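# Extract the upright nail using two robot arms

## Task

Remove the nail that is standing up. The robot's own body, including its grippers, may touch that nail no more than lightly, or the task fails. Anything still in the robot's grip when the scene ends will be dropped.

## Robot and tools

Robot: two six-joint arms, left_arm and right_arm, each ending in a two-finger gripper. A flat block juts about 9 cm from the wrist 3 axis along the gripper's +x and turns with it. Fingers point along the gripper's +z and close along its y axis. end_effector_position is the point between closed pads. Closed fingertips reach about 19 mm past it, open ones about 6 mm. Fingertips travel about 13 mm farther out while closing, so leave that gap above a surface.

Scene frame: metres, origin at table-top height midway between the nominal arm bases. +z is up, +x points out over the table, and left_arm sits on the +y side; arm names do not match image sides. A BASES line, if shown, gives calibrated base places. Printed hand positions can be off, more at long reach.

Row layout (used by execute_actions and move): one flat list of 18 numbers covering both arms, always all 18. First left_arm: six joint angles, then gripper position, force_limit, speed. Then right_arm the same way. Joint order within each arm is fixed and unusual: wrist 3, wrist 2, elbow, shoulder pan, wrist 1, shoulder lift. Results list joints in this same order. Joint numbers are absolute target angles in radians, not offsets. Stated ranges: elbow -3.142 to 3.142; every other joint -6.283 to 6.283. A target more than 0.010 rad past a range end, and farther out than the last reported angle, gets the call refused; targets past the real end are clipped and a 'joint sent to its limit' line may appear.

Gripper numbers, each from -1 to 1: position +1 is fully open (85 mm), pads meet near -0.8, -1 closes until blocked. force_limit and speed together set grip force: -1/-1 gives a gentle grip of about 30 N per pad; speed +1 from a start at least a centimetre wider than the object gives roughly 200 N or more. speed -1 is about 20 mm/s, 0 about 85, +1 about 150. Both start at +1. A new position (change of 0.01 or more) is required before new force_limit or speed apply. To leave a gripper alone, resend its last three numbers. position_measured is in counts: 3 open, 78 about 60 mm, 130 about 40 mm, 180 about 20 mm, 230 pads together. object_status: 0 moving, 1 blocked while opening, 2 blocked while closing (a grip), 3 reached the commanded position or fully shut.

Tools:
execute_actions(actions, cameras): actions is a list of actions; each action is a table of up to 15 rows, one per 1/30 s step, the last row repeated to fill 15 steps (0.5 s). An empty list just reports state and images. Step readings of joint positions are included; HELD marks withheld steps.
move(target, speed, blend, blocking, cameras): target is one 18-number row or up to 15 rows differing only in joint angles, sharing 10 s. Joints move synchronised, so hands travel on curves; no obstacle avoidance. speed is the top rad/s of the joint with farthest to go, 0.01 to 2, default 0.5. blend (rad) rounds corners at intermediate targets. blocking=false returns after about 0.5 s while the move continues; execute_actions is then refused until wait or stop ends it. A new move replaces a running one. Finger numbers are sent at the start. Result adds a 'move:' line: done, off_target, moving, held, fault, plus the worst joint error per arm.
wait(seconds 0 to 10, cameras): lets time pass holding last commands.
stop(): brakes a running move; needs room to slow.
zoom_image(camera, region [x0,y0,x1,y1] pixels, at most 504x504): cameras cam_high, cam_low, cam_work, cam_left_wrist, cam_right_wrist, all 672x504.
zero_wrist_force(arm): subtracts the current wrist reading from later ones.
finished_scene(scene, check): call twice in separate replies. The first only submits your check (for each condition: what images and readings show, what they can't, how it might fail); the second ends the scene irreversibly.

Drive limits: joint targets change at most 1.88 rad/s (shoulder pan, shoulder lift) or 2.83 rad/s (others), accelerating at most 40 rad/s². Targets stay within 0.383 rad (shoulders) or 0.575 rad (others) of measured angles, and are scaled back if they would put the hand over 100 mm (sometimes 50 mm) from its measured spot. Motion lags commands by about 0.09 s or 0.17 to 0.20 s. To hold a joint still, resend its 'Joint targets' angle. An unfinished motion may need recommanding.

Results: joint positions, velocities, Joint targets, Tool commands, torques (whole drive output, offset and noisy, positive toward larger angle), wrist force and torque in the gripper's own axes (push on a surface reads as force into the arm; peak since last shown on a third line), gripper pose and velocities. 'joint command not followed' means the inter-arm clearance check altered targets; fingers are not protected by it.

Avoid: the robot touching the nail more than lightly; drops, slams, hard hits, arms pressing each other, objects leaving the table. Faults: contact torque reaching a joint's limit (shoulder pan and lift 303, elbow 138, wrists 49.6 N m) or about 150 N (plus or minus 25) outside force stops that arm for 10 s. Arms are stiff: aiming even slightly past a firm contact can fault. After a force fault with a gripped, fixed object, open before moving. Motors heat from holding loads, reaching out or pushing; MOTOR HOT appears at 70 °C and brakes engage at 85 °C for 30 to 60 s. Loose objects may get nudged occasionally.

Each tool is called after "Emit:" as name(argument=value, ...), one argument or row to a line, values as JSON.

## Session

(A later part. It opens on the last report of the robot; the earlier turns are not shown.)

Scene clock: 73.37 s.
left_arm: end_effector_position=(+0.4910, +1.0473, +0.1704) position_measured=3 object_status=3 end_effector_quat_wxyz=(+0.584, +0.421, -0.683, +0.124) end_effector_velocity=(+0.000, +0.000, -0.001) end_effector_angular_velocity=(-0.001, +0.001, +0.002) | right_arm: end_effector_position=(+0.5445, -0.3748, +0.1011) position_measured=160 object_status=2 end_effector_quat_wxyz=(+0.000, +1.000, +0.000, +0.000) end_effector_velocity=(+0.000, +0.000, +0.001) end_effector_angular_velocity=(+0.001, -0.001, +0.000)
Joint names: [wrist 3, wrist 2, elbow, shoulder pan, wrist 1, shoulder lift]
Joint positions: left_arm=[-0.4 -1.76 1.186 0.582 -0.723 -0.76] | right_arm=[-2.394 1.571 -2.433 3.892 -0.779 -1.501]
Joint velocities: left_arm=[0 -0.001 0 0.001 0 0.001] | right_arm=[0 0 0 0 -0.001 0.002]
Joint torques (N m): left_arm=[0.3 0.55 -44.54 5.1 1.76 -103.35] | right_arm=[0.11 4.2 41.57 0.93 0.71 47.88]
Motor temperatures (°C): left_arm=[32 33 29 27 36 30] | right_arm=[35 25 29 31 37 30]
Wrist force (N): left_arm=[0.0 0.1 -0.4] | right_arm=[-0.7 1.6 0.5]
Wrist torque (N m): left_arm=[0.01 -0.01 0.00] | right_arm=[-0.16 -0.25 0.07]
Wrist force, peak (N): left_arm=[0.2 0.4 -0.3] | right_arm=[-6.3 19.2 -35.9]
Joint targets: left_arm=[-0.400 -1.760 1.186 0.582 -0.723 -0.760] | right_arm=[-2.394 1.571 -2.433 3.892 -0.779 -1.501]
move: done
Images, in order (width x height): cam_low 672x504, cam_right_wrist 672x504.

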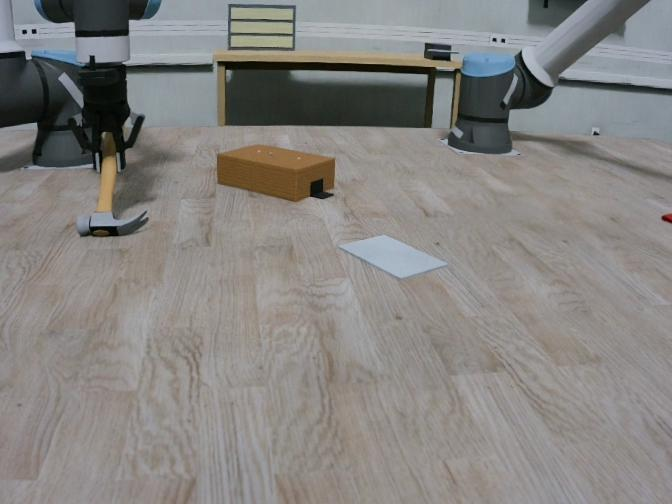

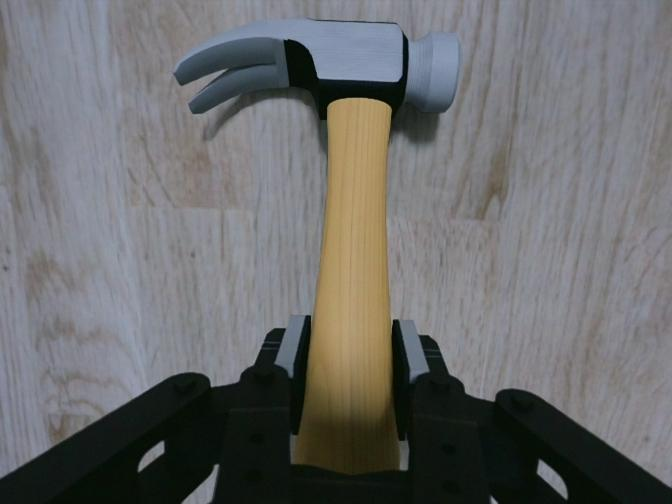

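Emit:
move(
  target=[-0.4,-1.76,1.186,0.582,-0.723,-0.76,1,1,1,-2.3943,1.571,-2.4902,3.8917,-0.5668,-1.6556,-1,1,-0.7],
  speed=0.12,
  cameras=[],
)

Emit:
move(
  target=[-0.4,-1.76,1.186,0.582,-0.723,-0.76,1,1,1,-2.3943,1.571,-2.4902,3.8917,-0.5668,-1.6556,1,1,0],
  cameras=[],
)

Emit:
move(
  target=[-0.4,-1.76,1.186,0.582,-0.723,-0.76,1,1,1,-2.2108,1.571,-2.6571,4.0752,-0.5666,-1.4889,1,1,0],
  speed=0.25,
  cameras=["cam_right_wrist","cam_low"],
)

Scene clock: 77.50 s.
left_arm: end_effector_position=(+0.4910, +1.0473, +0.1704) position_measured=3 object_status=3 end_effector_quat_wxyz=(+0.584, +0.421, -0.683, +0.124) end_effector_velocity=(+0.000, +0.000, -0.001) end_effector_angular_velocity=(-0.001, +0.001, +0.001) | right_arm: end_effector_position=(+0.5445, -0.3749, +0.0250) position_measured=160 object_status=2 end_effector_quat_wxyz=(+0.000, +1.000, +0.000, +0.000) end_effector_velocity=(+0.000, +0.000, -0.001) end_effector_angular_velocity=(+0.000, +0.000, +0.001)
Joint names: [wrist 3, wrist 2, elbow, shoulder pan, wrist 1, shoulder lift]
Joint positions: left_arm=[-0.4 -1.76 1.186 0.582 -0.723 -0.76] | right_arm=[-2.394 1.571 -2.49 3.892 -0.567 -1.656]
Joint velocities: left_arm=[0 0 -0.001 0 0 0.002] | right_arm=[-0.001 0 0 0 0.002 -0.002]
Joint torques (N m): left_arm=[-0.01 0.41 -46.12 8.42 1.76 -104.72] | right_arm=[-0.06 2.56 21.13 -0.99 9.02 28.09]
Motor temperatures (°C): left_arm=[32 33 29 27 36 30] | right_arm=[35 25 29 31 37 30]
Wrist force (N): left_arm=[-0.3 -0.1 0.1] | right_arm=[-3.5 0.6 -2.8]
Wrist torque (N m): left_arm=[-0.01 0.04 0.00] | right_arm=[-0.20 -0.05 0.12]
Wrist force, peak (N): left_arm=[0.1 0.5 -0.5] | right_arm=[-3.8 1.6 -4.5]
Joint targets: left_arm=[-0.400 -1.760 1.186 0.582 -0.723 -0.760] | right_arm=[-2.394 1.571 -2.490 3.892 -0.567 -1.656]
move: done
No camera images: "cameras" was empty.

Scene clock: 78.50 s.
left_arm: end_effector_position=(+0.4910, +1.0473, +0.1704) position_measured=3 object_status=3 end_effector_quat_wxyz=(+0.584, +0.421, -0.683, +0.124) end_effector_velocity=(+0.001, +0.000, +0.001) end_effector_angular_velocity=(+0.001, -0.001, -0.001) | right_arm: end_effector_position=(+0.5445, -0.3749, +0.0250) position_measured=3 object_status=0 end_effector_quat_wxyz=(+0.000, +1.000, +0.000, +0.000) end_effector_velocity=(+0.000, -0.001, +0.000) end_effector_angular_velocity=(+0.000, +0.000, -0.001)
Joint names: [wrist 3, wrist 2, elbow, shoulder pan, wrist 1, shoulder lift]
Joint positions: left_arm=[-0.4 -1.76 1.186 0.582 -0.723 -0.76] | right_arm=[-2.394 1.571 -2.49 3.892 -0.567 -1.656]
Joint velocities: left_arm=[0 0 -0.001 -0.001 0 -0.001] | right_arm=[-0.001 0 0 -0.002 0.001 -0.001]
Joint torques (N m): left_arm=[0.13 -0.07 -45.37 5.93 1.88 -104.56] | right_arm=[-0.19 2.38 22.12 -3.71 6.62 26.89]
Motor temperatures (°C): left_arm=[32 33 29 27 36 30] | right_arm=[35 25 29 31 37 30]
Wrist force (N): left_arm=[0.0 0.1 -0.3] | right_arm=[-1.6 1.0 -3.0]
Wrist torque (N m): left_arm=[0.02 -0.01 0.00] | right_arm=[-0.24 -0.13 0.16]
Wrist force, peak (N): left_arm=[0.0 0.1 -0.5] | right_arm=[-3.6 1.0 -3.2]
Joint targets: left_arm=[-0.400 -1.760 1.186 0.582 -0.723 -0.760] | right_arm=[-2.394 1.571 -2.490 3.892 -0.567 -1.656]
move: done
No camera images: "cameras" was empty.

Scene clock: 79.70 s.
left_arm: end_effector_position=(+0.4910, +1.0473, +0.1704) position_measured=3 object_status=3 end_effector_quat_wxyz=(+0.584, +0.421, -0.683, +0.124) end_effector_velocity=(+0.000, +0.000, -0.001) end_effector_angular_velocity=(-0.001, +0.002, +0.001) | right_arm: end_effector_position=(+0.4396, -0.3745, +0.0251) position_measured=3 object_status=3 end_effector_quat_wxyz=(+0.000, +1.000, +0.000, +0.000) end_effector_velocity=(+0.000, +0.000, +0.000) end_effector_angular_velocity=(+0.001, +0.000, +0.000)
Joint names: [wrist 3, wrist 2, elbow, shoulder pan, wrist 1, shoulder lift]
Joint positions: left_arm=[-0.4 -1.76 1.186 0.582 -0.723 -0.76] | right_arm=[-2.211 1.571 -2.657 4.075 -0.567 -1.489]
Joint velocities: left_arm=[0 -0.001 0 0.001 0 0.002] | right_arm=[0.002 0 -0.001 0.001 0.002 0]
Joint torques (N m): left_arm=[0.12 0.21 -44.16 8.69 1.71 -103.48] | right_arm=[3.39 2.06 20.25 20.03 8.37 39.96]
Motor temperatures (°C): left_arm=[32 33 29 27 36 30] | right_arm=[35 25 29 31 37 30]
Wrist force (N): left_arm=[-0.1 0.1 -0.2] | right_arm=[-1.4 1.7 -2.5]
Wrist torque (N m): left_arm=[0.02 0.01 0.00] | right_arm=[-0.07 -0.19 0.07]
Wrist force, peak (N): left_arm=[0.1 0.4 -0.4] | right_arm=[-3.5 1.7 -2.4]
Joint targets: left_arm=[-0.400 -1.760 1.186 0.582 -0.723 -0.760] | right_arm=[-2.211 1.571 -2.657 4.075 -0.567 -1.489]
move: done
Images, in order (width x height): cam_low 672x504, cam_right_wrist 672x504.

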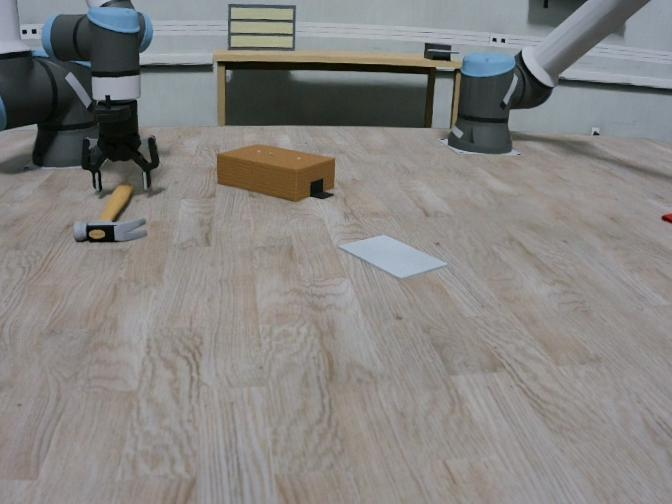

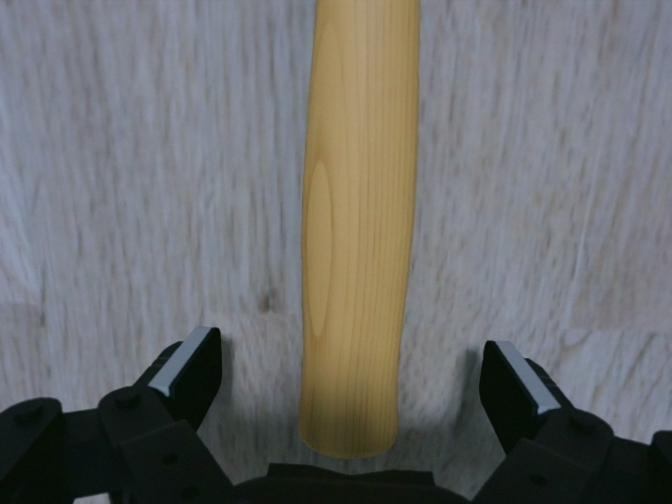

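Emit:
move(
  target=[-0.4,-1.76,1.186,0.582,-0.723,-0.76,1,1,1,-2.2475,1.571,-2.6237,4.0385,-0.5666,-1.5222,1,1,0],
  speed=0.2,
  cameras=[],
)

Emit:
move(
  target=[-0.4,-1.76,1.186,0.582,-0.723,-0.76,1,1,1,-2.2475,1.571,-2.6237,4.0385,-0.5666,-1.5222,-1,1,-1],
  cameras=["cam_right_wrist"],
)

Scene clock: 80.97 s.
left_arm: end_effector_position=(+0.4910, +1.0473, +0.1704) position_measured=3 object_status=3 end_effector_quat_wxyz=(+0.584, +0.421, -0.683, +0.124) end_effector_velocity=(+0.000, +0.000, +0.000) end_effector_angular_velocity=(+0.000, +0.001, +0.001) | right_arm: end_effector_position=(+0.4593, -0.3721, +0.0265) position_measured=3 object_status=3 end_effector_quat_wxyz=(+0.000, +1.000, +0.000, +0.000) end_effector_velocity=(+0.001, +0.000, +0.000) end_effector_angular_velocity=(-0.001, +0.001, +0.000)
Joint names: [wrist 3, wrist 2, elbow, shoulder pan, wrist 1, shoulder lift]
Joint positions: left_arm=[-0.4 -1.76 1.186 0.582 -0.723 -0.76] | right_arm=[-2.247 1.571 -2.624 4.039 -0.567 -1.522]
Joint velocities: left_arm=[0 0 0 0 0 0] | right_arm=[-0.001 0 0.002 -0.001 -0.001 -0.002]
Joint torques (N m): left_arm=[-0.24 0.4 -43.98 3.69 1.89 -102.02] | right_arm=[-2.94 1.5 34.63 -19.75 6.1 13.96]
Motor temperatures (°C): left_arm=[32 33 29 27 36 30] | right_arm=[34 25 29 31 37 30]
Wrist force (N): left_arm=[0.0 0.1 -0.2] | right_arm=[-1.6 1.3 -2.2]
Wrist torque (N m): left_arm=[0.02 0.00 0.00] | right_arm=[-0.12 -0.18 0.11]
Wrist force, peak (N): left_arm=[0.2 0.6 -0.1] | right_arm=[-2.2 1.5 -2.6]
Joint targets: left_arm=[-0.400 -1.760 1.186 0.582 -0.723 -0.760] | right_arm=[-2.248 1.571 -2.624 4.038 -0.567 -1.522]
move: done
No camera images: "cameras" was empty.

Scene clock: 84.27 s.
left_arm: end_effector_position=(+0.4910, +1.0473, +0.1704) position_measured=3 object_status=3 end_effector_quat_wxyz=(+0.584, +0.421, -0.683, +0.124) end_effector_velocity=(+0.000, -0.001, -0.001) end_effector_angular_velocity=(-0.001, +0.001, -0.002) | right_arm: end_effector_position=(+0.4594, -0.3721, +0.0265) position_measured=150 object_status=0 end_effector_quat_wxyz=(+0.000, +1.000, +0.000, +0.000) end_effector_velocity=(+0.000, +0.001, +0.001) end_effector_angular_velocity=(+0.001, -0.001, +0.000)
Joint names: [wrist 3, wrist 2, elbow, shoulder pan, wrist 1, shoulder lift]
Joint positions: left_arm=[-0.4 -1.76 1.186 0.582 -0.723 -0.76] | right_arm=[-2.248 1.571 -2.624 4.038 -0.567 -1.522]
Joint velocities: left_arm=[0 0.001 0 -0.001 0 0.001] | right_arm=[0.001 0 0 0.001 0 0.002]
Joint torques (N m): left_arm=[0.25 -0.2 -44.25 11.75 2.1 -103.72] | right_arm=[-2.91 0.34 25.59 -17.03 1.58 14.93]
Motor temperatures (°C): left_arm=[32 33 29 27 36 30] | right_arm=[34 25 29 31 37 30]
Wrist force (N): left_arm=[0.1 0.3 -0.2] | right_arm=[-15.0 9.7 -46.8]
Wrist torque (N m): left_arm=[0.05 -0.02 0.00] | right_arm=[-0.24 -0.33 0.42]
Wrist force, peak (N): left_arm=[0.3 0.4 -0.5] | right_arm=[-15.1 9.9 -46.9]
Joint targets: left_arm=[-0.400 -1.760 1.186 0.582 -0.723 -0.760] | right_arm=[-2.248 1.571 -2.624 4.038 -0.567 -1.522]
move: done
Images, in order (width x height): cam_right_wrist 672x504.

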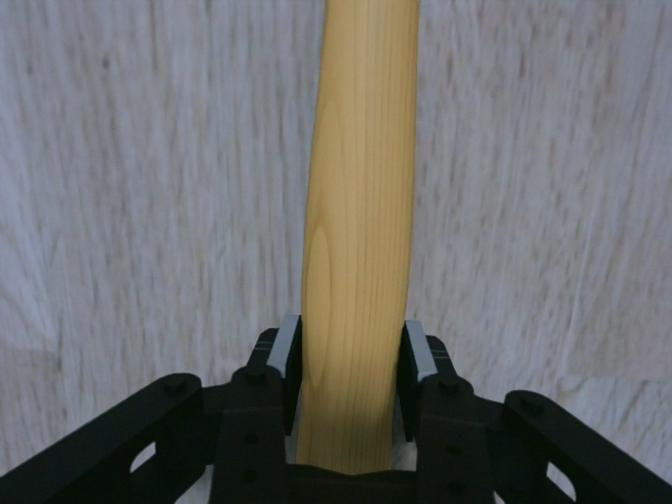

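Emit:
move(
  target=[-0.4,-1.76,1.186,0.582,-0.723,-0.76,1,1,1,-2.4655,1.571,-1.9462,3.8205,-1.4506,-1.3158,-1,1,-1],
  speed=0.3,
  cameras=["cam_right_wrist","cam_low","cam_high"],
)

Scene clock: 88.03 s.
left_arm: end_effector_position=(+0.4910, +1.0473, +0.1704) position_measured=3 object_status=3 end_effector_quat_wxyz=(+0.584, +0.421, -0.683, +0.124) end_effector_velocity=(+0.000, +0.000, +0.000) end_effector_angular_velocity=(+0.000, +0.000, +0.000) | right_arm: end_effector_position=(+0.5996, -0.3748, +0.4209) position_measured=150 object_status=2 end_effector_quat_wxyz=(+0.000, +1.000, +0.000, +0.000) end_effector_velocity=(+0.000, +0.000, +0.001) end_effector_angular_velocity=(+0.000, +0.000, +0.000)
Joint names: [wrist 3, wrist 2, elbow, shoulder pan, wrist 1, shoulder lift]
Joint positions: left_arm=[-0.4 -1.76 1.186 0.582 -0.723 -0.76] | right_arm=[-2.465 1.571 -1.946 3.821 -1.45 -1.316]
Joint velocities: left_arm=[0 0 0.001 0 0 0] | right_arm=[0 0 0.001 0 -0.002 0]
Joint torques (N m): left_arm=[-0.17 -0.06 -43.22 8.58 2.07 -103.36] | right_arm=[-3 -0.94 56.85 -17.34 1.35 45.76]
Motor temperatures (°C): left_arm=[32 33 29 27 36 30] | right_arm=[34 25 29 31 37 30]
Wrist force (N): left_arm=[0.0 0.2 -0.4] | right_arm=[-0.7 0.8 2.8]
Wrist torque (N m): left_arm=[0.03 -0.02 0.00] | right_arm=[-0.28 -0.40 0.18]
Wrist force, peak (N): left_arm=[0.1 0.2 -0.7] | right_arm=[-15.0 9.4 -46.9]
Joint targets: left_arm=[-0.400 -1.760 1.186 0.582 -0.723 -0.760] | right_arm=[-2.466 1.571 -1.946 3.821 -1.451 -1.316]
move: done
Images, in order (width x height): cam_high 672x504, cam_low 672x504, cam_right_wrist 672x504.

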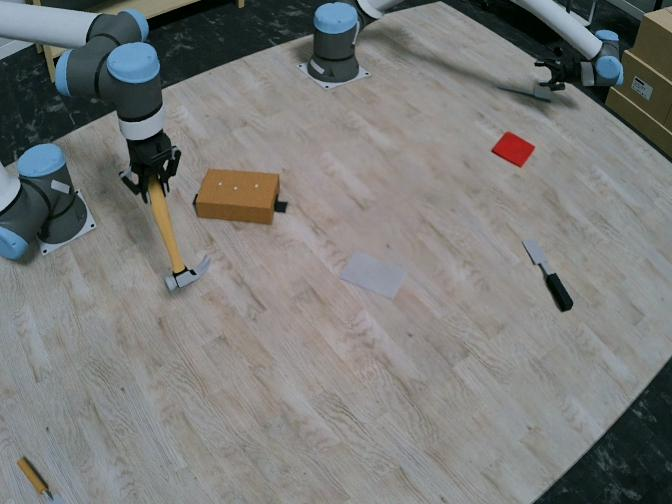

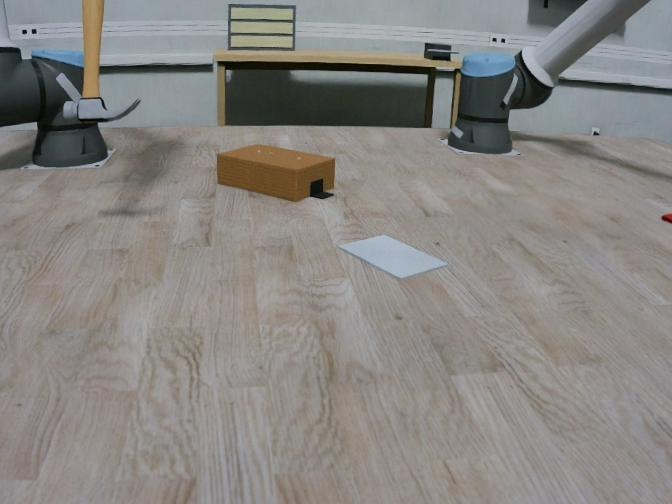

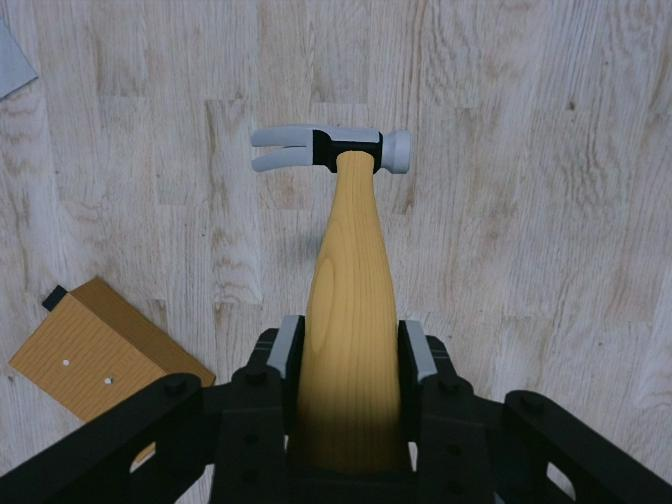

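Emit:
move(
  target=[-0.4,-1.76,1.186,0.582,-0.723,-0.76,1,1,1,-1.574,1.815,-1.5565,4.372,-2.06,-1.86,-1,1,-1],
  speed=0.4,
)

Emit:
zoom_image(
  camera="cam_work",
  region=[150, 50, 450, 275],
)

Scene clock: 92.57 s.
left_arm: end_effector_position=(+0.4910, +1.0473, +0.1704) position_measured=3 object_status=3 end_effector_quat_wxyz=(+0.584, +0.421, -0.683, +0.124) end_effector_velocity=(+0.001, +0.000, +0.000) end_effector_angular_velocity=(+0.001, +0.000, -0.001) | right_arm: end_effector_position=(+0.3831, -0.0235, +0.3310) position_measured=150 object_status=2 end_effector_quat_wxyz=(+0.345, +0.900, -0.200, -0.175) end_effector_velocity=(-0.001, +0.001, +0.000) end_effector_angular_velocity=(-0.001, +0.000, +0.001)
Joint names: [wrist 3, wrist 2, elbow, shoulder pan, wrist 1, shoulder lift]
Joint positions: left_arm=[-0.4 -1.76 1.186 0.582 -0.723 -0.76] | right_arm=[-1.574 1.815 -1.557 4.372 -2.06 -1.86]
Joint velocities: left_arm=[0 0 -0.001 -0.001 0 0] | right_arm=[0.001 0 0.001 0.002 -0.001 0]
Joint torques (N m): left_arm=[0.24 -0.06 -43.31 8.28 1.83 -104.95] | right_arm=[3.15 5.1 50.38 21.75 -3.82 64.87]
Motor temperatures (°C): left_arm=[32 33 29 27 36 30] | right_arm=[34 25 29 31 37 30]
Wrist force (N): left_arm=[0.1 0.1 -0.2] | right_arm=[-0.9 -0.5 2.3]
Wrist torque (N m): left_arm=[0.01 -0.03 0.00] | right_arm=[0.38 -0.25 0.04]
Wrist force, peak (N): left_arm=[0.4 -0.1 -0.6] | right_arm=[-3.9 -2.2 3.2]
Joint targets: left_arm=[-0.400 -1.760 1.186 0.582 -0.723 -0.760] | right_arm=[-1.574 1.815 -1.557 4.372 -2.060 -1.860]
move: done

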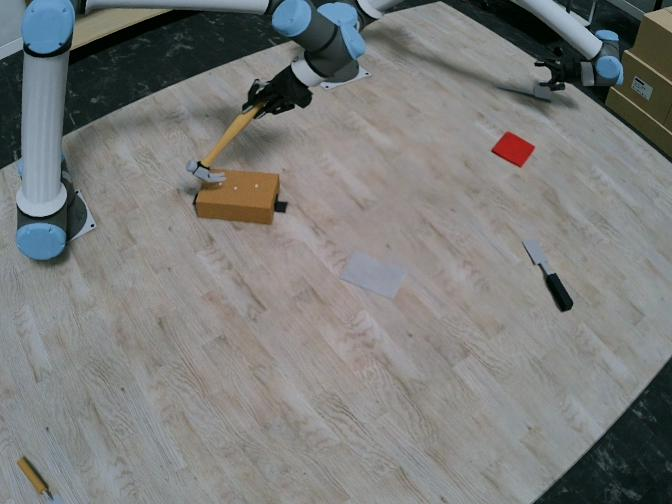

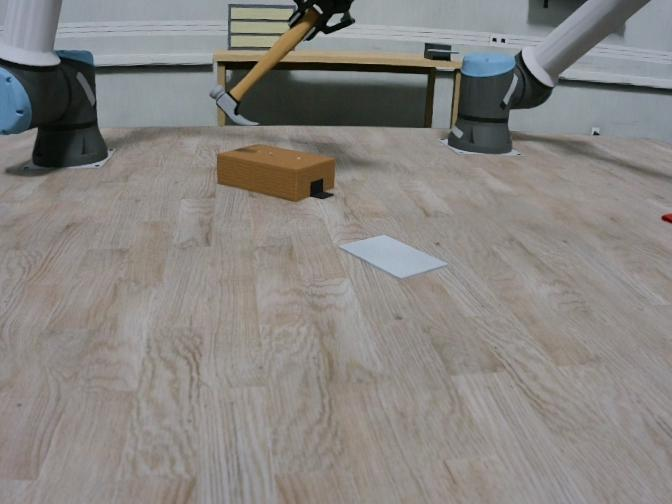

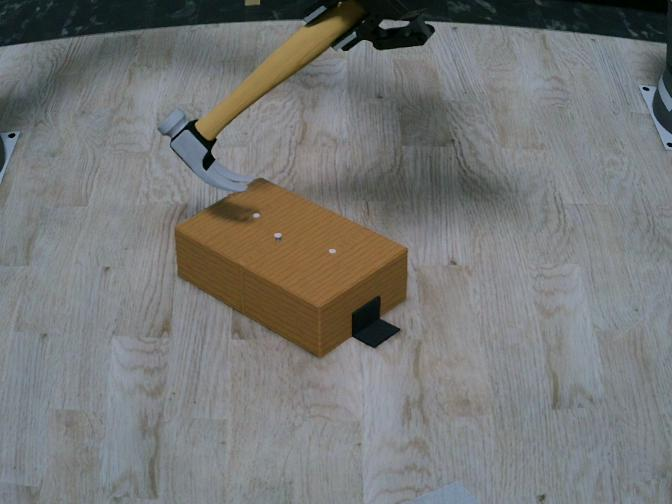

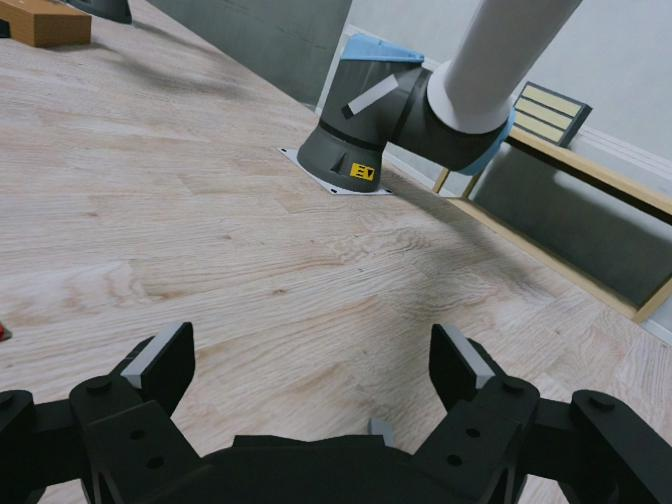

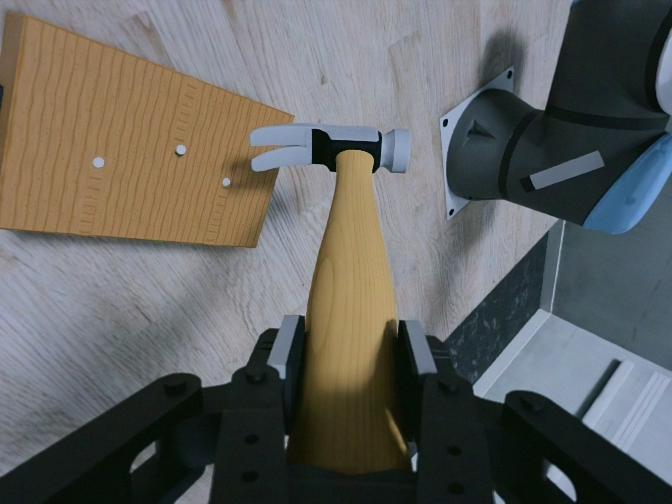

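Scaled by 1.680 from the camera's 672x504 image, which has a finer 960x720 frame.

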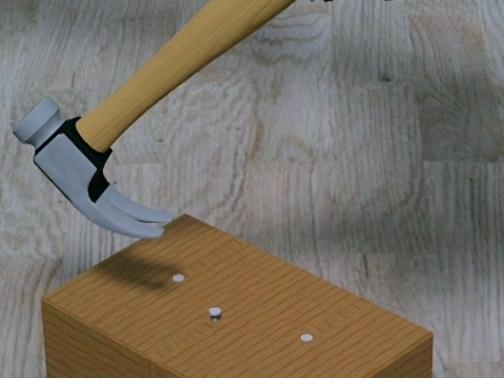

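Emit:
move(
  target=[-0.4,-1.76,1.186,0.582,-0.723,-0.76,1,1,1,-1.574,1.815,-1.5565,4.372,-2.06,-1.9338,-1,1,-1],
  speed=0.2,
  cameras=["cam_work","cam_low","cam_right_wrist"],
)

Emit:
zoom_image(
  camera="cam_work",
  region=[150, 100, 390, 280],
)

Emit:
zoom_image(
  camera="cam_right_wrist",
  region=[80, 50, 400, 290],
)

Emit:
zoom_image(
  camera="cam_low",
  region=[190, 70, 350, 190],
)

Scene clock: 96.47 s.
left_arm: end_effector_position=(+0.4910, +1.0473, +0.1704) position_measured=3 object_status=3 end_effector_quat_wxyz=(+0.584, +0.421, -0.683, +0.124) end_effector_velocity=(+0.001, -0.001, +0.001) end_effector_angular_velocity=(+0.001, -0.002, -0.002) | right_arm: end_effector_position=(+0.3862, -0.0146, +0.2849) position_measured=150 object_status=2 end_effector_quat_wxyz=(+0.379, +0.885, -0.202, -0.179) end_effector_velocity=(+0.000, +0.001, +0.000) end_effector_angular_velocity=(+0.003, -0.001, +0.001)
Joint names: [wrist 3, wrist 2, elbow, shoulder pan, wrist 1, shoulder lift]
Joint positions: left_arm=[-0.4 -1.76 1.186 0.582 -0.723 -0.76] | right_arm=[-1.574 1.815 -1.557 4.372 -2.06 -1.934]
Joint velocities: left_arm=[0 0 0 -0.001 0 -0.002] | right_arm=[0 0 0 0.001 0.002 0.001]
Joint torques (N m): left_arm=[0.31 -0.23 -42.71 8.44 2.17 -103.85] | right_arm=[3.28 3.67 40.05 18.55 0.8 71.45]
Motor temperatures (°C): left_arm=[32 33 29 27 36 30] | right_arm=[34 25 29 31 37 30]
Wrist force (N): left_arm=[0.1 0.4 -0.2] | right_arm=[-1.5 -1.3 2.9]
Wrist torque (N m): left_arm=[0.07 -0.03 -0.01] | right_arm=[0.35 -0.21 0.01]
Wrist force, peak (N): left_arm=[-0.1 -0.2 -0.6] | right_arm=[-0.9 -2.9 3.6]
Joint targets: left_arm=[-0.400 -1.760 1.186 0.582 -0.723 -0.760] | right_arm=[-1.574 1.815 -1.557 4.372 -2.060 -1.934]
move: done
Images, in order (width x height): cam_low 672x504, cam_work 672x504, cam_right_wrist 672x504.

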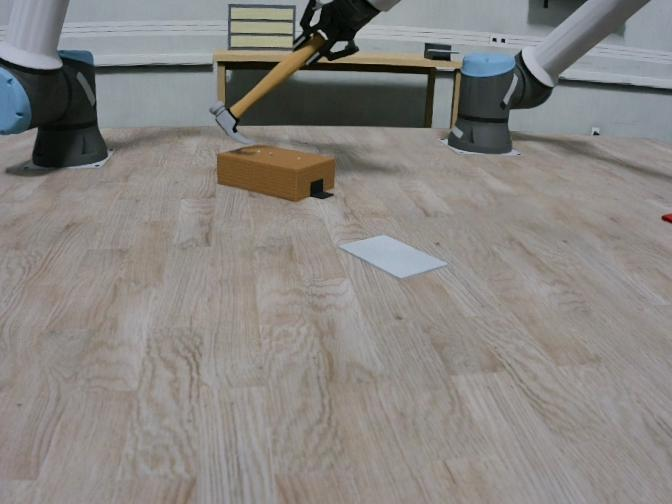

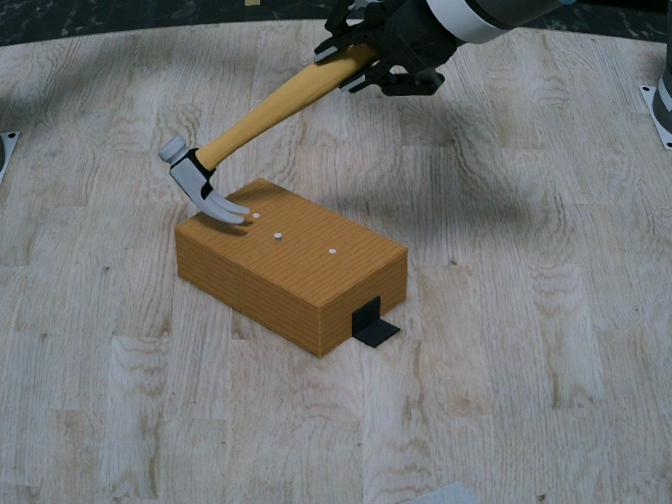

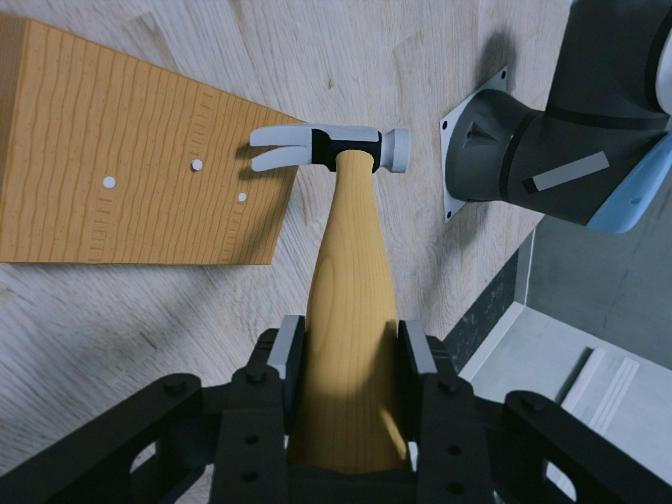

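Scaled by 2.100 from the camera's 672x504 image, which has a finer 960x720 frame.

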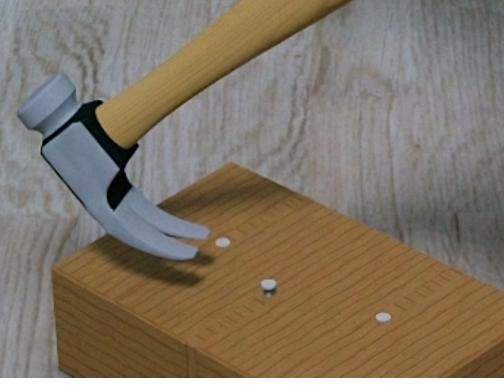

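Scaled by 1.575 from the camera's 672x504 image, which has a finer 960x720 frame.

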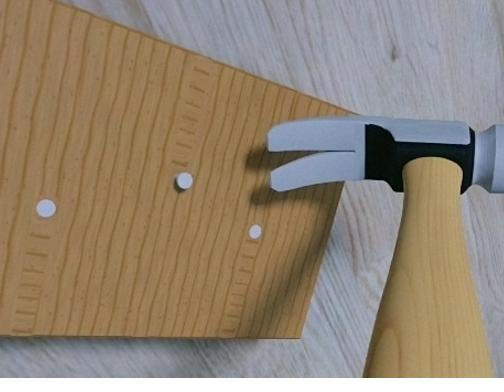

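Scaled by 3.150 from the camera's 672x504 image, which has a finer 960x720 frame.

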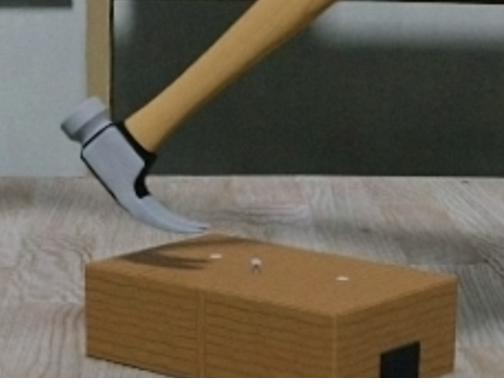

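Emit:
move(
  target=[-0.4,-1.76,1.186,0.582,-0.723,-0.76,1,1,1,-1.574,1.815,-1.5794,4.392,-2.0239,-1.9467,-1,1,-1],
  speed=0.1,
  cameras=["cam_work","cam_low","cam_right_wrist"],
)

Emit:
zoom_image(
  camera="cam_work",
  region=[180, 160, 340, 280],
)

Emit:
zoom_image(
  camera="cam_right_wrist",
  region=[120, 80, 320, 230],
)

Emit:
zoom_image(
  camera="cam_low",
  region=[200, 90, 320, 180],
)

Scene clock: 98.00 s.
left_arm: end_effector_position=(+0.4910, +1.0473, +0.1704) position_measured=3 object_status=3 end_effector_quat_wxyz=(+0.584, +0.421, -0.683, +0.124) end_effector_velocity=(+0.001, -0.001, +0.000) end_effector_angular_velocity=(+0.000, -0.001, -0.001) | right_arm: end_effector_position=(+0.3751, -0.0084, +0.2629) position_measured=150 object_status=2 end_effector_quat_wxyz=(+0.380, +0.887, -0.193, -0.175) end_effector_velocity=(+0.000, +0.000, -0.001) end_effector_angular_velocity=(-0.001, +0.000, +0.001)
Joint names: [wrist 3, wrist 2, elbow, shoulder pan, wrist 1, shoulder lift]
Joint positions: left_arm=[-0.4 -1.76 1.186 0.582 -0.723 -0.76] | right_arm=[-1.574 1.815 -1.579 4.392 -2.024 -1.947]
Joint velocities: left_arm=[0.001 -0.001 0 -0.001 0 0] | right_arm=[0 0 -0.001 0.001 0.001 -0.002]
Joint torques (N m): left_arm=[-0.01 -0.07 -41.71 10.24 2.89 -101.23] | right_arm=[2.97 3.36 35.05 21.98 3.22 70.65]
Motor temperatures (°C): left_arm=[32 33 29 27 36 30] | right_arm=[34 25 29 31 37 30]
Wrist force (N): left_arm=[0.0 0.4 -0.1] | right_arm=[-1.2 -1.3 2.4]
Wrist torque (N m): left_arm=[0.06 0.00 0.00] | right_arm=[0.38 -0.25 0.01]
Wrist force, peak (N): left_arm=[0.2 0.1 -0.5] | right_arm=[-1.6 -1.7 2.8]
Joint targets: left_arm=[-0.400 -1.760 1.186 0.582 -0.723 -0.760] | right_arm=[-1.574 1.815 -1.579 4.392 -2.024 -1.947]
move: done
Images, in order (width x height): cam_low 672x504, cam_work 672x504, cam_right_wrist 672x504.

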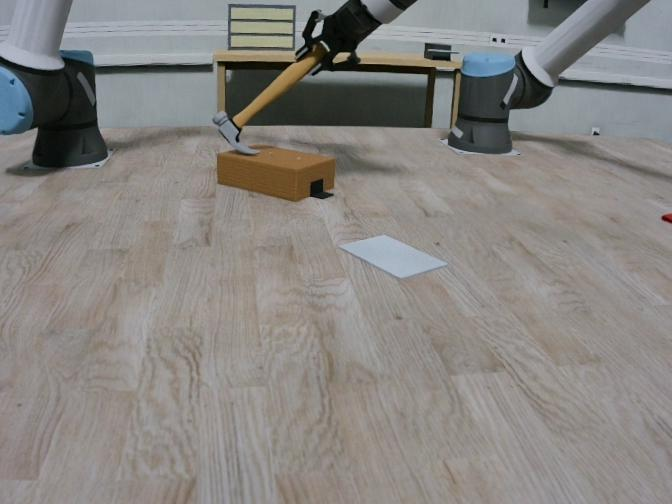

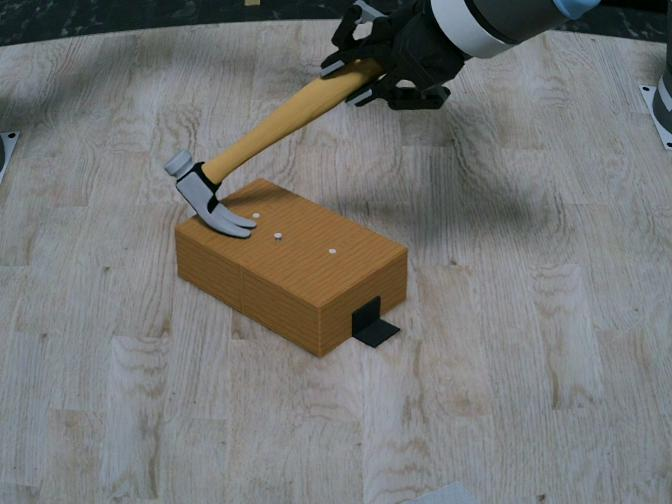

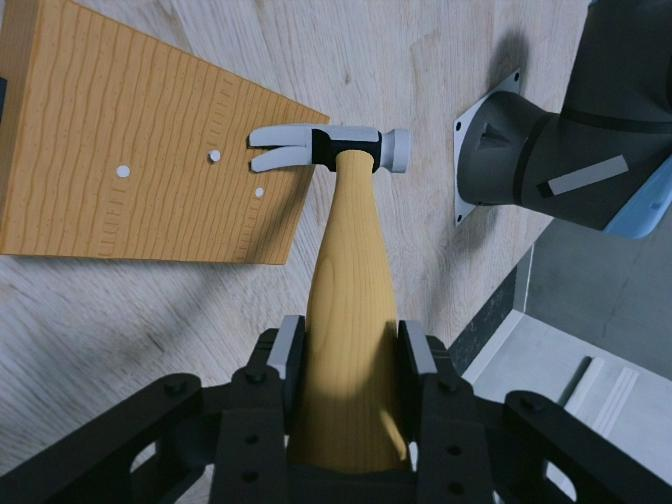

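Scaled by 3.150 from the camera's 672x504 image, which has a finer 960x720 frame.

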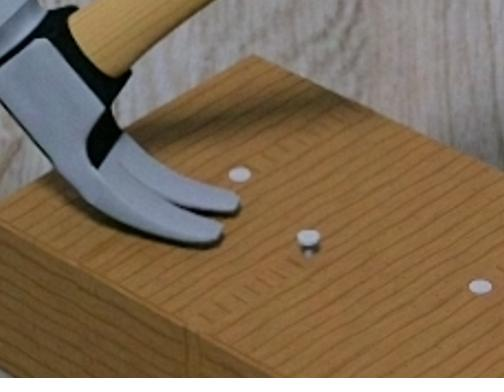

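Scaled by 2.520 from the camera's 672x504 image, which has a finer 960x720 frame.

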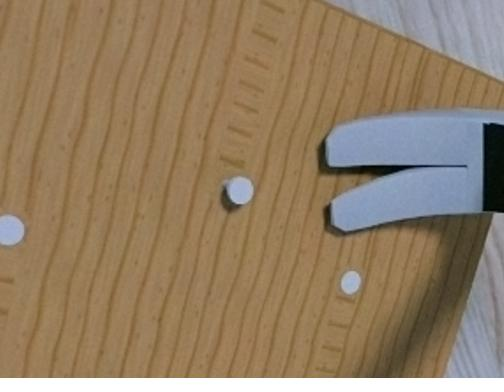

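Scaled by 4.200 from the camera's 672x504 image, which has a finer 960x720 frame.

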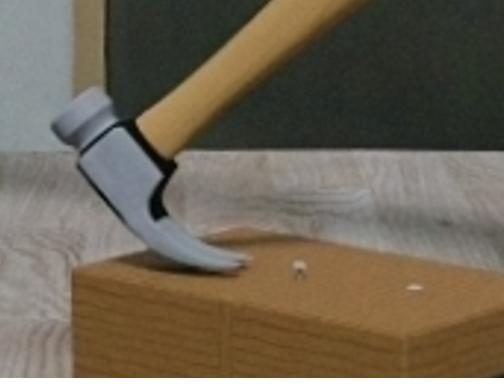

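Emit:
move(
  target=[-0.4,-1.76,1.186,0.582,-0.723,-0.76,1,1,1,-1.574,1.815,-1.4486,4.392,-2.1808,-2.0953,-1,1,-1],
  speed=0.1,
  cameras=["cam_work","cam_low","cam_right_wrist"],
)

Emit:
zoom_image(
  camera="cam_work",
  region=[180, 160, 340, 280],
)

Emit:
zoom_image(
  camera="cam_right_wrist",
  region=[120, 80, 320, 230],
)

Emit:
zoom_image(
  camera="cam_low",
  region=[200, 90, 320, 180],
)

Scene clock: 100.70 s.
left_arm: end_effector_position=(+0.4910, +1.0473, +0.1704) position_measured=3 object_status=3 end_effector_quat_wxyz=(+0.584, +0.421, -0.683, +0.124) end_effector_velocity=(+0.000, +0.000, -0.001) end_effector_angular_velocity=(-0.001, +0.001, +0.000) | right_arm: end_effector_position=(+0.3853, +0.0223, +0.2396) position_measured=150 object_status=2 end_effector_quat_wxyz=(+0.458, +0.848, -0.196, -0.183) end_effector_velocity=(+0.000, +0.000, -0.001) end_effector_angular_velocity=(-0.004, +0.002, +0.001)
Joint names: [wrist 3, wrist 2, elbow, shoulder pan, wrist 1, shoulder lift]
Joint positions: left_arm=[-0.4 -1.76 1.186 0.582 -0.723 -0.76] | right_arm=[-1.574 1.815 -1.449 4.392 -2.181 -2.095]
Joint velocities: left_arm=[0 0 0.001 0 0 0.001] | right_arm=[0 0 0.001 0.001 -0.002 -0.003]
Joint torques (N m): left_arm=[0.63 0.71 -42.64 7.32 2.18 -102.93] | right_arm=[2.99 2.65 47.14 19.54 -5.71 84.02]
Motor temperatures (°C): left_arm=[32 33 29 27 36 30] | right_arm=[34 25 29 31 37 30]
Wrist force (N): left_arm=[0.0 0.0 -0.4] | right_arm=[-2.0 -1.2 1.9]
Wrist torque (N m): left_arm=[0.00 -0.01 0.00] | right_arm=[0.55 -0.23 -0.01]
Wrist force, peak (N): left_arm=[0.3 0.7 -0.1] | right_arm=[-1.5 -1.5 2.7]
Joint targets: left_arm=[-0.400 -1.760 1.186 0.582 -0.723 -0.760] | right_arm=[-1.574 1.815 -1.449 4.392 -2.181 -2.095]
move: done
Images, in order (width x height): cam_low 672x504, cam_work 672x504, cam_right_wrist 672x504.

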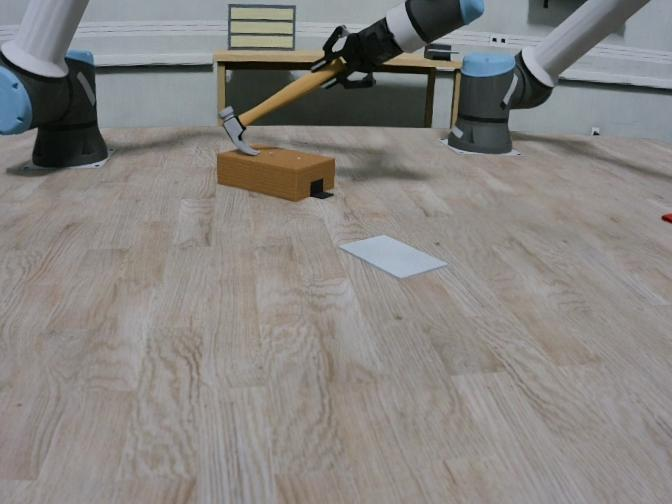

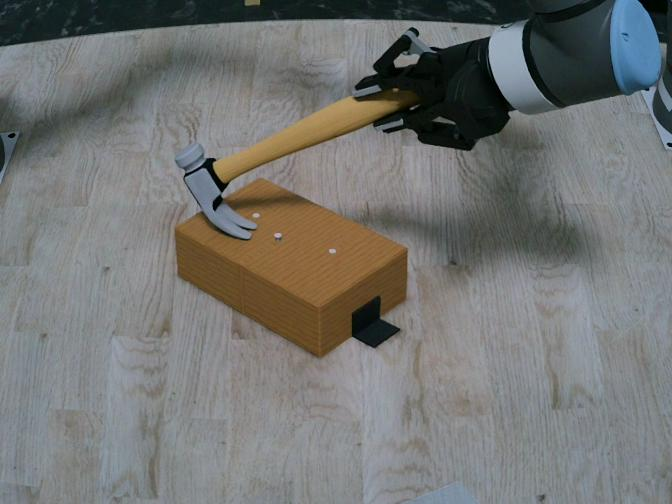

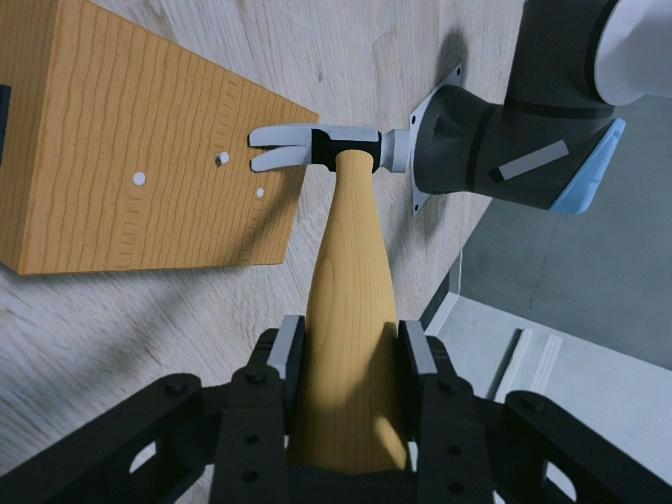

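Scaled by 3.150 from the camera's 672x504 image, which has a finer 960x720 frame.

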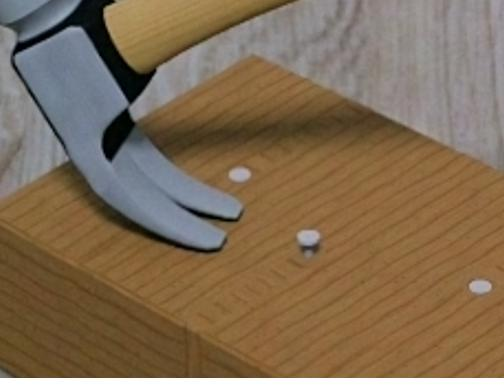

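Scaled by 2.520 from the camera's 672x504 image, which has a finer 960x720 frame.

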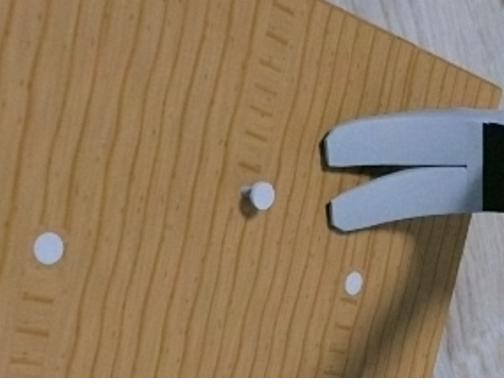

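Scaled by 4.200 from the camera's 672x504 image, which has a finer 960x720 frame.

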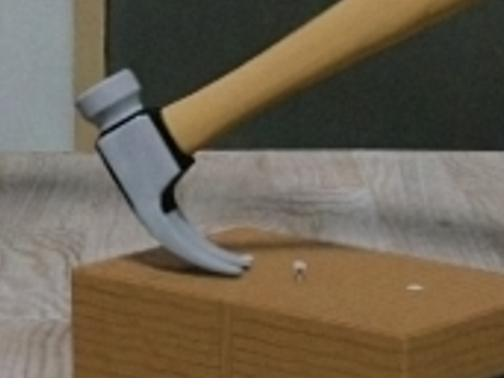

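Emit:
move(
  target=[-0.4,-1.76,1.186,0.582,-0.723,-0.76,1,1,1,-1.574,1.815,-1.3863,4.394,-2.2045,-2.1340,-1,1,-1],
  speed=0.08,
  cameras=["cam_work","cam_right_wrist","cam_low"],
)

Emit:
zoom_image(
  camera="cam_work",
  region=[180, 160, 340, 280],
)

Emit:
zoom_image(
  camera="cam_right_wrist",
  region=[120, 80, 320, 230],
)

Emit:
zoom_image(
  camera="cam_low",
  region=[200, 90, 320, 180],
)

Scene clock: 103.63 s.
left_arm: end_effector_position=(+0.4910, +1.0473, +0.1704) position_measured=3 object_status=3 end_effector_quat_wxyz=(+0.584, +0.421, -0.683, +0.124) end_effector_velocity=(+0.000, -0.001, -0.002) end_effector_angular_velocity=(-0.002, +0.003, -0.001) | right_arm: end_effector_position=(+0.3921, +0.0470, +0.2398) position_measured=150 object_status=2 end_effector_quat_wxyz=(+0.458, +0.848, -0.195, -0.183) end_effector_velocity=(+0.000, +0.001, -0.001) end_effector_angular_velocity=(-0.001, +0.000, +0.000)
Joint names: [wrist 3, wrist 2, elbow, shoulder pan, wrist 1, shoulder lift]
Joint positions: left_arm=[-0.4 -1.76 1.186 0.582 -0.723 -0.76] | right_arm=[-1.574 1.815 -1.386 4.394 -2.204 -2.134]
Joint velocities: left_arm=[0 0 0.001 -0.001 0 0.002] | right_arm=[0 0 0.001 0 0 -0.002]
Joint torques (N m): left_arm=[0.06 0.3 -43.02 7.54 2.88 -103.46] | right_arm=[2.99 1.78 47.02 20.81 -5.26 84.92]
Motor temperatures (°C): left_arm=[32 33 29 27 36 30] | right_arm=[34 25 29 31 37 30]
Wrist force (N): left_arm=[0.0 0.4 -0.3] | right_arm=[-1.5 -1.4 1.0]
Wrist torque (N m): left_arm=[0.06 -0.02 0.00] | right_arm=[0.58 -0.30 0.01]
Wrist force, peak (N): left_arm=[-0.2 0.0 -0.6] | right_arm=[-2.2 -1.7 1.9]
Joint targets: left_arm=[-0.400 -1.760 1.186 0.582 -0.723 -0.760] | right_arm=[-1.574 1.815 -1.386 4.394 -2.204 -2.134]
move: done
Images, in order (width x height): cam_low 672x504, cam_work 672x504, cam_right_wrist 672x504.

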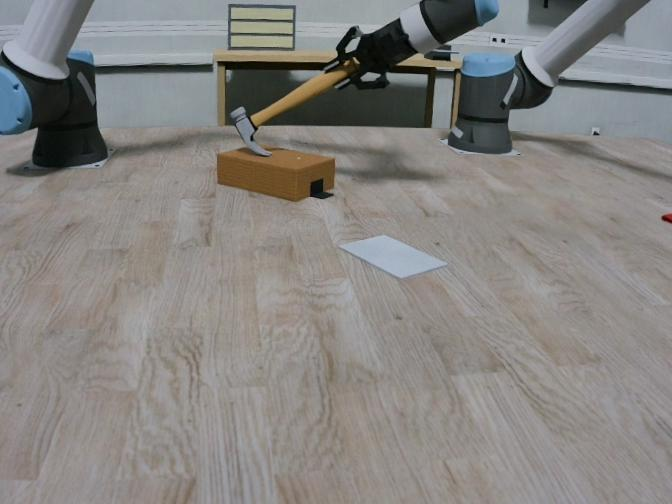

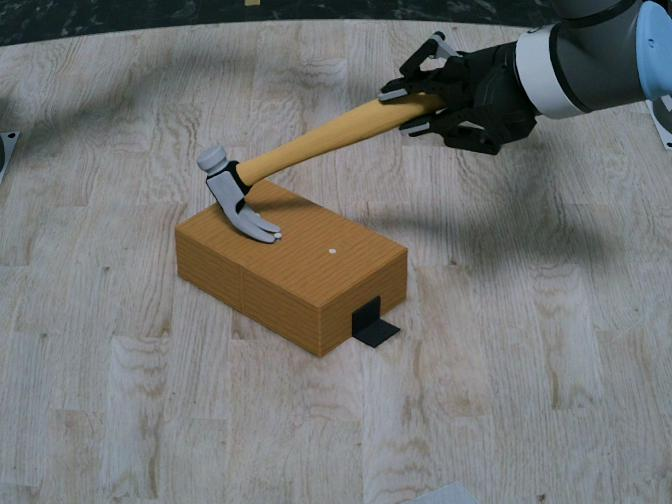

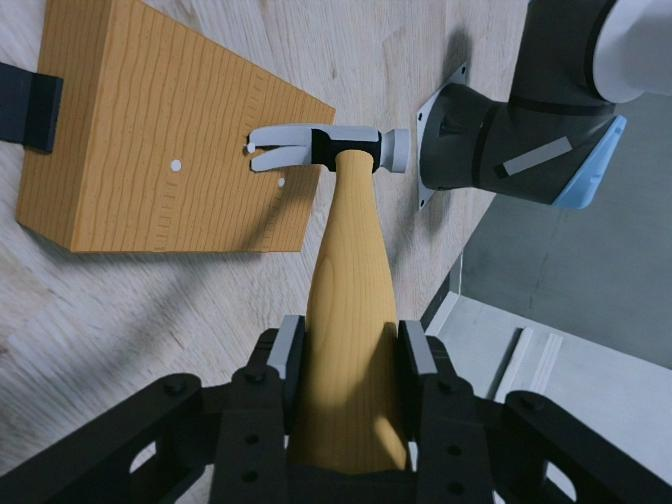

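Scaled by 3.150 from the camera's 672x504 image, which has a finer 960x720 frame.

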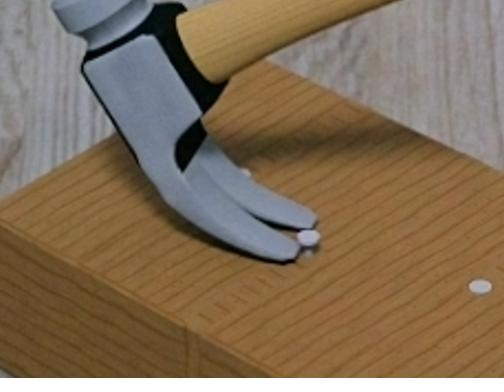

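Scaled by 2.520 from the camera's 672x504 image, which has a finer 960x720 frame.

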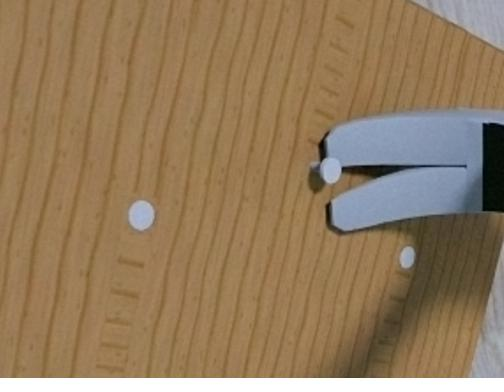

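Scaled by 4.200 from the camera's 672x504 image, which has a finer 960x720 frame.

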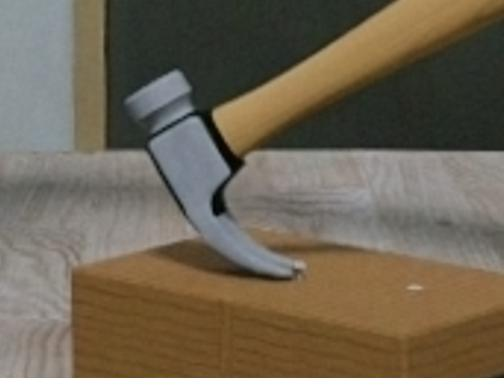

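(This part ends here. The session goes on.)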